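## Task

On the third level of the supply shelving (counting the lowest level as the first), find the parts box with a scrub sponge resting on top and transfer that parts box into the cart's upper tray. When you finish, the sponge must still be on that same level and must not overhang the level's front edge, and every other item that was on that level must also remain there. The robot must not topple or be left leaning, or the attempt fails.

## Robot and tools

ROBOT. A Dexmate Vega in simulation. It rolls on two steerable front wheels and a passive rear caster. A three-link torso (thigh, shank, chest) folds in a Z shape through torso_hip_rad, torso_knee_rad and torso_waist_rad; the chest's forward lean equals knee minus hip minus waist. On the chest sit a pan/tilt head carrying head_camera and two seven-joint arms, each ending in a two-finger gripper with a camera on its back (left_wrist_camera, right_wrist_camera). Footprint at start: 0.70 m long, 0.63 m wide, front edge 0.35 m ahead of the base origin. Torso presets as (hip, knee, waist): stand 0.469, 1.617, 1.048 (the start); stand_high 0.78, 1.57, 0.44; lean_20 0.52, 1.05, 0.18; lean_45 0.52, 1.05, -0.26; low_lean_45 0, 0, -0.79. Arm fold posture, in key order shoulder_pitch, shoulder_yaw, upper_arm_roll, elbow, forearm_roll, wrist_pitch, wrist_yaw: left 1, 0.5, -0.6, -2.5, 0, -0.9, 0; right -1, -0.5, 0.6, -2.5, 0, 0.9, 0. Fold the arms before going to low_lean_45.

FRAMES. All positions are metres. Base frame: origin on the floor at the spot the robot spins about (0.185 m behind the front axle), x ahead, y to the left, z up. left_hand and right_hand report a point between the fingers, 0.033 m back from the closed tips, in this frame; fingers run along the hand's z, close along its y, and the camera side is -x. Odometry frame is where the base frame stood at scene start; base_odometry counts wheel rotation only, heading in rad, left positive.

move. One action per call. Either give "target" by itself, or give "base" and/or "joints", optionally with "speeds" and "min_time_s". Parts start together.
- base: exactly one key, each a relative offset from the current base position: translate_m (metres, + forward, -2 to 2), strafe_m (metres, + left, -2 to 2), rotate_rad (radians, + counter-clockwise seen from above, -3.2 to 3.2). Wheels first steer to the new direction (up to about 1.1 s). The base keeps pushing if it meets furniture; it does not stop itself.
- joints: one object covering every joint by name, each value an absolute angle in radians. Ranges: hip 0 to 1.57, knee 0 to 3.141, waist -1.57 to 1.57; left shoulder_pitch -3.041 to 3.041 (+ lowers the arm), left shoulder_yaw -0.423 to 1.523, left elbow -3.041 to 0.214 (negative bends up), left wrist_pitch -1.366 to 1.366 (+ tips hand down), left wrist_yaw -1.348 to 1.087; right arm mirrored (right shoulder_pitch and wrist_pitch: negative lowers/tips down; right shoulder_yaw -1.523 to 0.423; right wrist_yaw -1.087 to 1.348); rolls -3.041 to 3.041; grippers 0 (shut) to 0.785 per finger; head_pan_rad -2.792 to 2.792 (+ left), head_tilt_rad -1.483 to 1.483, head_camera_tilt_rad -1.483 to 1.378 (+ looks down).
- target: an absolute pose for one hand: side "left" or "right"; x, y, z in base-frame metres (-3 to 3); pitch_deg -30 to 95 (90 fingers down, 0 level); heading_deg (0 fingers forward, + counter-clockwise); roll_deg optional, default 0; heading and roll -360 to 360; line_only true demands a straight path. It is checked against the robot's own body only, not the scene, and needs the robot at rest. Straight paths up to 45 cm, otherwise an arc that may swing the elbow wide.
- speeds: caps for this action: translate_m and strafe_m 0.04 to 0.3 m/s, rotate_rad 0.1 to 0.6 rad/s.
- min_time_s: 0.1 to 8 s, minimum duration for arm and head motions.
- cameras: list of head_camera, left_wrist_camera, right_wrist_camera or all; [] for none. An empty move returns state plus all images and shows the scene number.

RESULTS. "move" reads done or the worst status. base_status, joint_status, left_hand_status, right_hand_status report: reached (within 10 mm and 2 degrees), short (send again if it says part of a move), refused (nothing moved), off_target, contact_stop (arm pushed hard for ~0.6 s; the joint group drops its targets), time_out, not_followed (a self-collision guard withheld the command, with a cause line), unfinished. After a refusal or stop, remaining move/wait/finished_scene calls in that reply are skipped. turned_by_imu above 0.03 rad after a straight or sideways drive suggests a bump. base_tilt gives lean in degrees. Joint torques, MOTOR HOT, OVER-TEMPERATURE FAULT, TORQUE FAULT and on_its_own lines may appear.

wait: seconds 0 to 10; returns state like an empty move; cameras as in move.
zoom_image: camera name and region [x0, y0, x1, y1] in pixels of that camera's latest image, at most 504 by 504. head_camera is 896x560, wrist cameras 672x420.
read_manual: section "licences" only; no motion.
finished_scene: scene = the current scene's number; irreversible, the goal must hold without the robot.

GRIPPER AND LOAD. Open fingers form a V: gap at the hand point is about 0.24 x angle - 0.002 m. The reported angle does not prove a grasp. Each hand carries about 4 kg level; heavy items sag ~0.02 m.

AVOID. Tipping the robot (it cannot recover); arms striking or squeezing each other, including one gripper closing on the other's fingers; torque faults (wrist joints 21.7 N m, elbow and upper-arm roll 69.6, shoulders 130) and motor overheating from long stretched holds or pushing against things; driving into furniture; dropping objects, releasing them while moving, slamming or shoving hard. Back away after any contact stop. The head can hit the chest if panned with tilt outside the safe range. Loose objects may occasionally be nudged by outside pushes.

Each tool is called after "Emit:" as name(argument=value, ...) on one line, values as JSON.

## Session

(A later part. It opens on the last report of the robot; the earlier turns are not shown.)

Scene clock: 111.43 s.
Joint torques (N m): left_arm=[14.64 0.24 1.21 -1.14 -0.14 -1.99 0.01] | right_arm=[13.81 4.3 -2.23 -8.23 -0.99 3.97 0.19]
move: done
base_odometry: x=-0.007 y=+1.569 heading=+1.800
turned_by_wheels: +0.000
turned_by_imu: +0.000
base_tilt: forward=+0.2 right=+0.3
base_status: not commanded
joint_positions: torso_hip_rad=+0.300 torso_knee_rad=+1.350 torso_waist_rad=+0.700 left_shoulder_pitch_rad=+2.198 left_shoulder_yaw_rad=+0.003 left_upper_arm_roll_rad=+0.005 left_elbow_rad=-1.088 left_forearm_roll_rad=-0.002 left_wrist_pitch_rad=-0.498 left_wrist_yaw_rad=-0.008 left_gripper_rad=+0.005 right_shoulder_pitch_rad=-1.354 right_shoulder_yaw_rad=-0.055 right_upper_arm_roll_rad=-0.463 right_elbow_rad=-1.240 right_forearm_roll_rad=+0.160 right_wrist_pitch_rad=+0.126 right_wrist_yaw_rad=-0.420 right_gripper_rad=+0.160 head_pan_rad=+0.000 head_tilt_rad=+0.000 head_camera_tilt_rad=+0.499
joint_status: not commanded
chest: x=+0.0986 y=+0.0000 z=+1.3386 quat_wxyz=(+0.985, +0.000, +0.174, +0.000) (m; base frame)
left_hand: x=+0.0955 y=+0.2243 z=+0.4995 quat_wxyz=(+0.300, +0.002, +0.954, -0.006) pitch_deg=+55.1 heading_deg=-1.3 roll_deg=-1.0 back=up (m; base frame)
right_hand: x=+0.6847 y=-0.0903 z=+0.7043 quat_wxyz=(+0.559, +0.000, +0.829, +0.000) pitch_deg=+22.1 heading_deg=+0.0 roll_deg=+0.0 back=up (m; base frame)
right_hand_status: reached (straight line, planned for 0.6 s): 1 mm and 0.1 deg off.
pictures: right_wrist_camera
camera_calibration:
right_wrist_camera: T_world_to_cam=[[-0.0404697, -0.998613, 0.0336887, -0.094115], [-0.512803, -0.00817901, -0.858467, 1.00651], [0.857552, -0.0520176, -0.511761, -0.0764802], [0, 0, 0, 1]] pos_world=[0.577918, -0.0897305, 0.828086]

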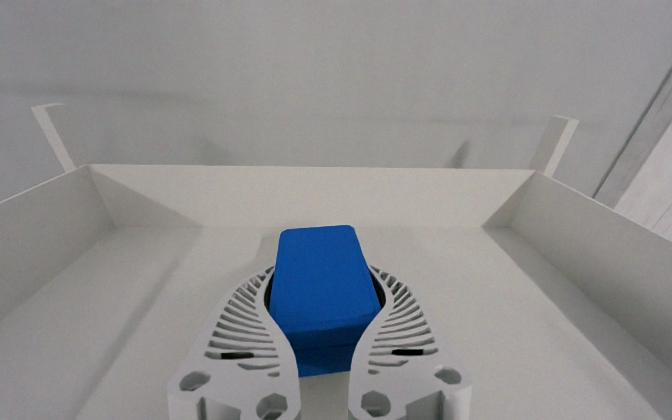

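Emit:
move(target={"side":"right","x":0.685,"y":-0.09,"z":0.695,"pitch_deg":22,"heading_deg":0}, cameras=["right_wrist_camera"])

Scene clock: 113.53 s.
Joint torques (N m): left_arm=[14.33 -1.11 1.23 -1.52 0.04 -2.01 0.02] | right_arm=[-8.4 -2.62 -1.94 19.22 1.68 -8.88 0.88]
move: done
base_odometry: x=-0.007 y=+1.569 heading=+1.800
turned_by_wheels: +0.000
turned_by_imu: +0.000
base_tilt: forward=+0.1 right=+0.3
base_status: not commanded
joint_positions: torso_hip_rad=+0.301 torso_knee_rad=+1.350 torso_waist_rad=+0.701 left_shoulder_pitch_rad=+2.198 left_shoulder_yaw_rad=+0.003 left_upper_arm_roll_rad=+0.005 left_elbow_rad=-1.088 left_forearm_roll_rad=-0.002 left_wrist_pitch_rad=-0.498 left_wrist_yaw_rad=-0.008 left_gripper_rad=+0.005 right_shoulder_pitch_rad=-1.333 right_shoulder_yaw_rad=-0.043 right_upper_arm_roll_rad=-0.464 right_elbow_rad=-1.174 right_forearm_roll_rad=+0.159 right_wrist_pitch_rad=+0.174 right_wrist_yaw_rad=-0.414 right_gripper_rad=+0.160 head_pan_rad=+0.000 head_tilt_rad=+0.000 head_camera_tilt_rad=+0.499
joint_status: not commanded
chest: x=+0.0972 y=+0.0000 z=+1.3389 quat_wxyz=(+0.985, +0.000, +0.173, +0.000) (m; base frame)
left_hand: x=+0.0956 y=+0.2243 z=+0.4998 quat_wxyz=(+0.301, +0.002, +0.954, -0.006) pitch_deg=+55.0 heading_deg=-1.3 roll_deg=-1.0 back=up (m; base frame)
right_hand: x=+0.6864 y=-0.0899 z=+0.6996 quat_wxyz=(+0.562, +0.001, +0.827, +0.000) pitch_deg=+21.6 heading_deg=+0.0 roll_deg=+0.1 back=up (m; base frame)
right_hand_status: reached (straight line, planned for 0.6 s): 5 mm and 0.4 deg off.
pictures: right_wrist_camera
camera_calibration:
right_wrist_camera: T_world_to_cam=[[-0.0411224, -0.998658, 0.0314774, -0.0914112], [-0.505465, -0.00638204, -0.862824, 1.0015], [0.861867, -0.0513921, -0.504524, -0.0882369], [0, 0, 0, 1]] pos_world=[0.57851, -0.0894316, 0.822474]

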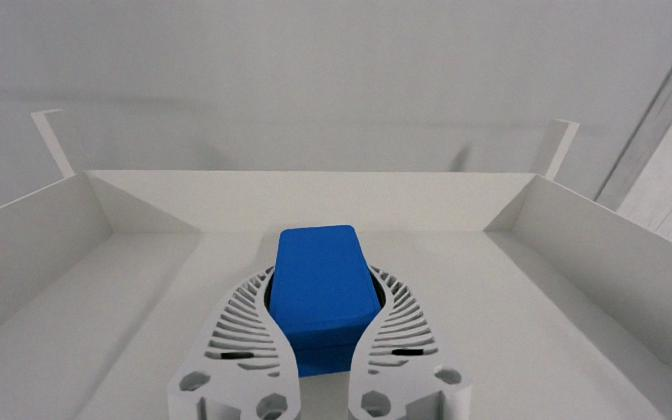

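Contact; relax slightly and release.

Emit:
move(target={"side":"right","x":0.685,"y":-0.09,"z":0.701,"pitch_deg":22,"heading_deg":0})

Emit:
move(joints={"right_gripper_rad":0.5})

Emit:
move(target={"side":"right","x":0.63,"y":-0.09,"z":0.80,"pitch_deg":22,"heading_deg":0}, cameras=["head_camera","right_wrist_camera"])

Scene clock: 114.97 s.
Joint torques (N m): left_arm=[14.2 0.89 1.46 -1.65 -0.1 -2.19 0.07] | right_arm=[-8.63 -1.46 2.42 -3.11 0.17 -1.48 -0.33]
move: done
base_odometry: x=-0.007 y=+1.569 heading=+1.800
turned_by_wheels: +0.000
turned_by_imu: +0.001
base_tilt: forward=+0.2 right=+0.3
base_status: not commanded
joint_positions: torso_hip_rad=+0.300 torso_knee_rad=+1.350 torso_waist_rad=+0.700 left_shoulder_pitch_rad=+2.198 left_shoulder_yaw_rad=+0.003 left_upper_arm_roll_rad=+0.005 left_elbow_rad=-1.088 left_forearm_roll_rad=-0.002 left_wrist_pitch_rad=-0.498 left_wrist_yaw_rad=-0.008 left_gripper_rad=+0.005 right_shoulder_pitch_rad=-1.341 right_shoulder_yaw_rad=-0.047 right_upper_arm_roll_rad=-0.464 right_elbow_rad=-1.202 right_forearm_roll_rad=+0.160 right_wrist_pitch_rad=+0.151 right_wrist_yaw_rad=-0.416 right_gripper_rad=+0.160 head_pan_rad=+0.000 head_tilt_rad=+0.000 head_camera_tilt_rad=+0.499
joint_status: not commanded
chest: x=+0.0980 y=+0.0000 z=+1.3387 quat_wxyz=(+0.985, +0.000, +0.174, +0.000) (m; base frame)
left_hand: x=+0.0956 y=+0.2243 z=+0.4996 quat_wxyz=(+0.300, +0.002, +0.954, -0.006) pitch_deg=+55.1 heading_deg=-1.3 roll_deg=-1.0 back=up (m; base frame)
right_hand: x=+0.6859 y=-0.0897 z=+0.7007 quat_wxyz=(+0.560, +0.000, +0.829, +0.000) pitch_deg=+21.9 heading_deg=+0.0 roll_deg=+0.0 back=up (m; base frame)
right_hand_status: reached (straight line, planned for 0.4 s): 1 mm and 0.1 deg off.
camera_calibration:
head_camera: T_world_to_cam=[[0.0183532, -0.999784, 0.00980026, 0.0137635], [-0.747549, -0.0202306, -0.663898, 1.02668], [0.663953, 0.00485845, -0.747759, 0.990705], [0, 0, 0, 1]] pos_world=[0.109463, 0.0297177, 1.42229]
left_wrist_camera: T_world_to_cam=[[0.00188019, -0.999253, 0.0386005, 0.200876], [-0.868361, -0.0207747, -0.495498, 0.397911], [0.49593, -0.0325876, -0.867751, 0.546984], [0, 0, 0, 1]] pos_world=[0.0738869, 0.226817, 0.664057]
right_wrist_camera: T_world_to_cam=[[-0.0397496, -0.998672, 0.0327766, -0.0931272], [-0.510659, -0.00789159, -0.859747, 1.0035], [0.858864, -0.0509122, -0.509667, -0.0814715], [0, 0, 0, 1]] pos_world=[0.578716, -0.0892322, 0.824282]

Scene clock: 115.87 s.
Joint torques (N m): left_arm=[14.05 1.03 1.34 -1.56 -0.09 -2.22 -0.01] | right_arm=[-9.03 -1.37 2.41 -4.85 0.33 -0.03 -0.67]
move: done
base_odometry: x=-0.007 y=+1.569 heading=+1.800
turned_by_wheels: +0.000
turned_by_imu: +0.000
base_tilt: forward=+0.1 right=+0.3
base_status: not commanded
joint_positions: torso_hip_rad=+0.300 torso_knee_rad=+1.350 torso_waist_rad=+0.700 left_shoulder_pitch_rad=+2.198 left_shoulder_yaw_rad=+0.003 left_upper_arm_roll_rad=+0.005 left_elbow_rad=-1.088 left_forearm_roll_rad=-0.002 left_wrist_pitch_rad=-0.498 left_wrist_yaw_rad=-0.008 left_gripper_rad=+0.005 right_shoulder_pitch_rad=-1.343 right_shoulder_yaw_rad=-0.048 right_upper_arm_roll_rad=-0.464 right_elbow_rad=-1.207 right_forearm_roll_rad=+0.160 right_wrist_pitch_rad=+0.147 right_wrist_yaw_rad=-0.416 right_gripper_rad=+0.500 head_pan_rad=+0.000 head_tilt_rad=+0.000 head_camera_tilt_rad=+0.499
joint_status: all done
chest: x=+0.0981 y=+0.0000 z=+1.3387 quat_wxyz=(+0.985, +0.000, +0.174, +0.000) (m; base frame)
left_hand: x=+0.0955 y=+0.2243 z=+0.4996 quat_wxyz=(+0.300, +0.002, +0.954, -0.006) pitch_deg=+55.1 heading_deg=-1.3 roll_deg=-1.0 back=up (m; base frame)
right_hand: x=+0.6856 y=-0.0897 z=+0.7008 quat_wxyz=(+0.559, +0.000, +0.829, +0.000) pitch_deg=+22.0 heading_deg=+0.0 roll_deg=+0.0 back=up (m; base frame)
camera_calibration:
head_camera: T_world_to_cam=[[0.0183555, -0.999784, 0.00979835, 0.0137651], [-0.747643, -0.0202318, -0.663793, 1.02655], [0.663847, 0.00485856, -0.747853, 0.990709], [0, 0, 0, 1]] pos_world=[0.109563, 0.0297177, 1.42219]
left_wrist_camera: T_world_to_cam=[[0.00188788, -0.999253, 0.0386005, 0.200875], [-0.868428, -0.0207769, -0.49538, 0.397838], [0.495812, -0.0325865, -0.867818, 0.547038], [0, 0, 0, 1]] pos_world=[0.0738868, 0.226817, 0.664057]
right_wrist_camera: T_world_to_cam=[[-0.0396959, -0.998665, 0.0330531, -0.0933927], [-0.511789, -0.00808994, -0.859073, 1.00361], [0.858194, -0.0510179, -0.510785, -0.0800352], [0, 0, 0, 1]] pos_world=[0.578617, -0.089232, 0.824384]

Scene clock: 119.87 s.
Joint torques (N m): left_arm=[14.12 1.06 1.19 -1.23 0.02 -2.31 -0.2] | right_arm=[0.28 1.75 -2.68 -12.8 -0.98 3.2 -0.21]
move: done
base_odometry: x=-0.007 y=+1.569 heading=+1.800
turned_by_wheels: +0.000
turned_by_imu: +0.001
base_tilt: forward=+0.1 right=+0.3
base_status: not commanded
joint_positions: torso_hip_rad=+0.300 torso_knee_rad=+1.350 torso_waist_rad=+0.700 left_shoulder_pitch_rad=+2.198 left_shoulder_yaw_rad=+0.003 left_upper_arm_roll_rad=+0.005 left_elbow_rad=-1.088 left_forearm_roll_rad=-0.002 left_wrist_pitch_rad=-0.498 left_wrist_yaw_rad=-0.008 left_gripper_rad=+0.005 right_shoulder_pitch_rad=-1.620 right_shoulder_yaw_rad=-0.160 right_upper_arm_roll_rad=-0.464 right_elbow_rad=-1.870 right_forearm_roll_rad=+0.139 right_wrist_pitch_rad=-0.212 right_wrist_yaw_rad=-0.501 right_gripper_rad=+0.500 head_pan_rad=+0.000 head_tilt_rad=+0.000 head_camera_tilt_rad=+0.499
joint_status: not commanded
chest: x=+0.0983 y=+0.0000 z=+1.3387 quat_wxyz=(+0.985, +0.000, +0.174, +0.000) (m; base frame)
left_hand: x=+0.0955 y=+0.2243 z=+0.4996 quat_wxyz=(+0.300, +0.002, +0.954, -0.006) pitch_deg=+55.1 heading_deg=-1.3 roll_deg=-1.0 back=up (m; base frame)
right_hand: x=+0.6305 y=-0.0902 z=+0.7985 quat_wxyz=(+0.559, +0.000, +0.829, +0.000) pitch_deg=+22.1 heading_deg=+0.0 roll_deg=+0.0 back=up (m; base frame)
right_hand_status: reached (straight line, planned for 2.4 s): 2 mm and 0.1 deg off.
pictures: head_camera, right_wrist_camera
camera_calibration:
head_camera: T_world_to_cam=[[0.0183572, -0.999784, 0.00979196, 0.0137704], [-0.74783, -0.0202302, -0.663582, 1.02642], [0.663636, 0.00485875, -0.74804, 0.990867], [0, 0, 0, 1]] pos_world=[0.109762, 0.0297177, 1.42219]
right_wrist_camera: T_world_to_cam=[[-0.0401992, -0.998621, 0.0337583, -0.099589], [-0.51281, -0.00837726, -0.858461, 1.05956], [0.857561, -0.051821, -0.511766, 0.01823], [0, 0, 0, 1]] pos_world=[0.523718, -0.0896307, 0.922286]

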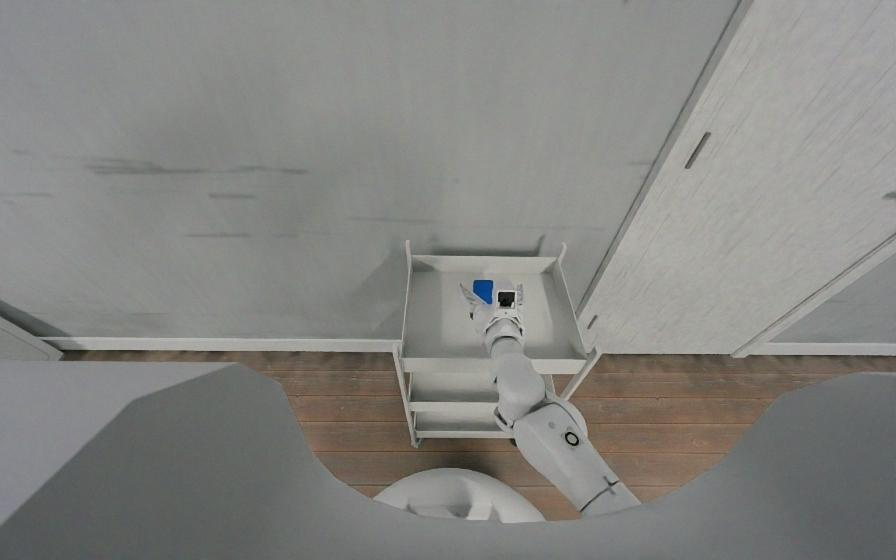

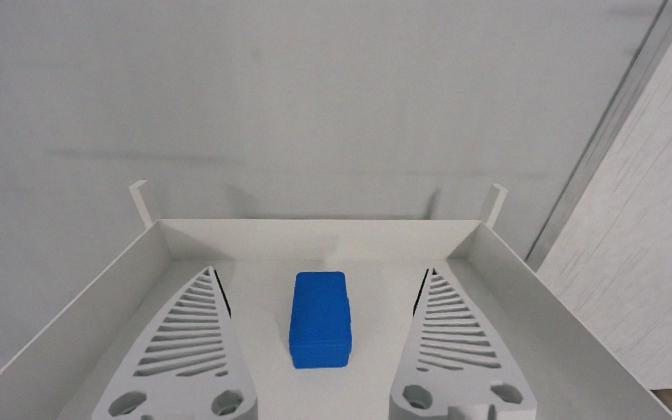

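Emit:
finished_scene(scene=3)

The scene is finished: the task was done.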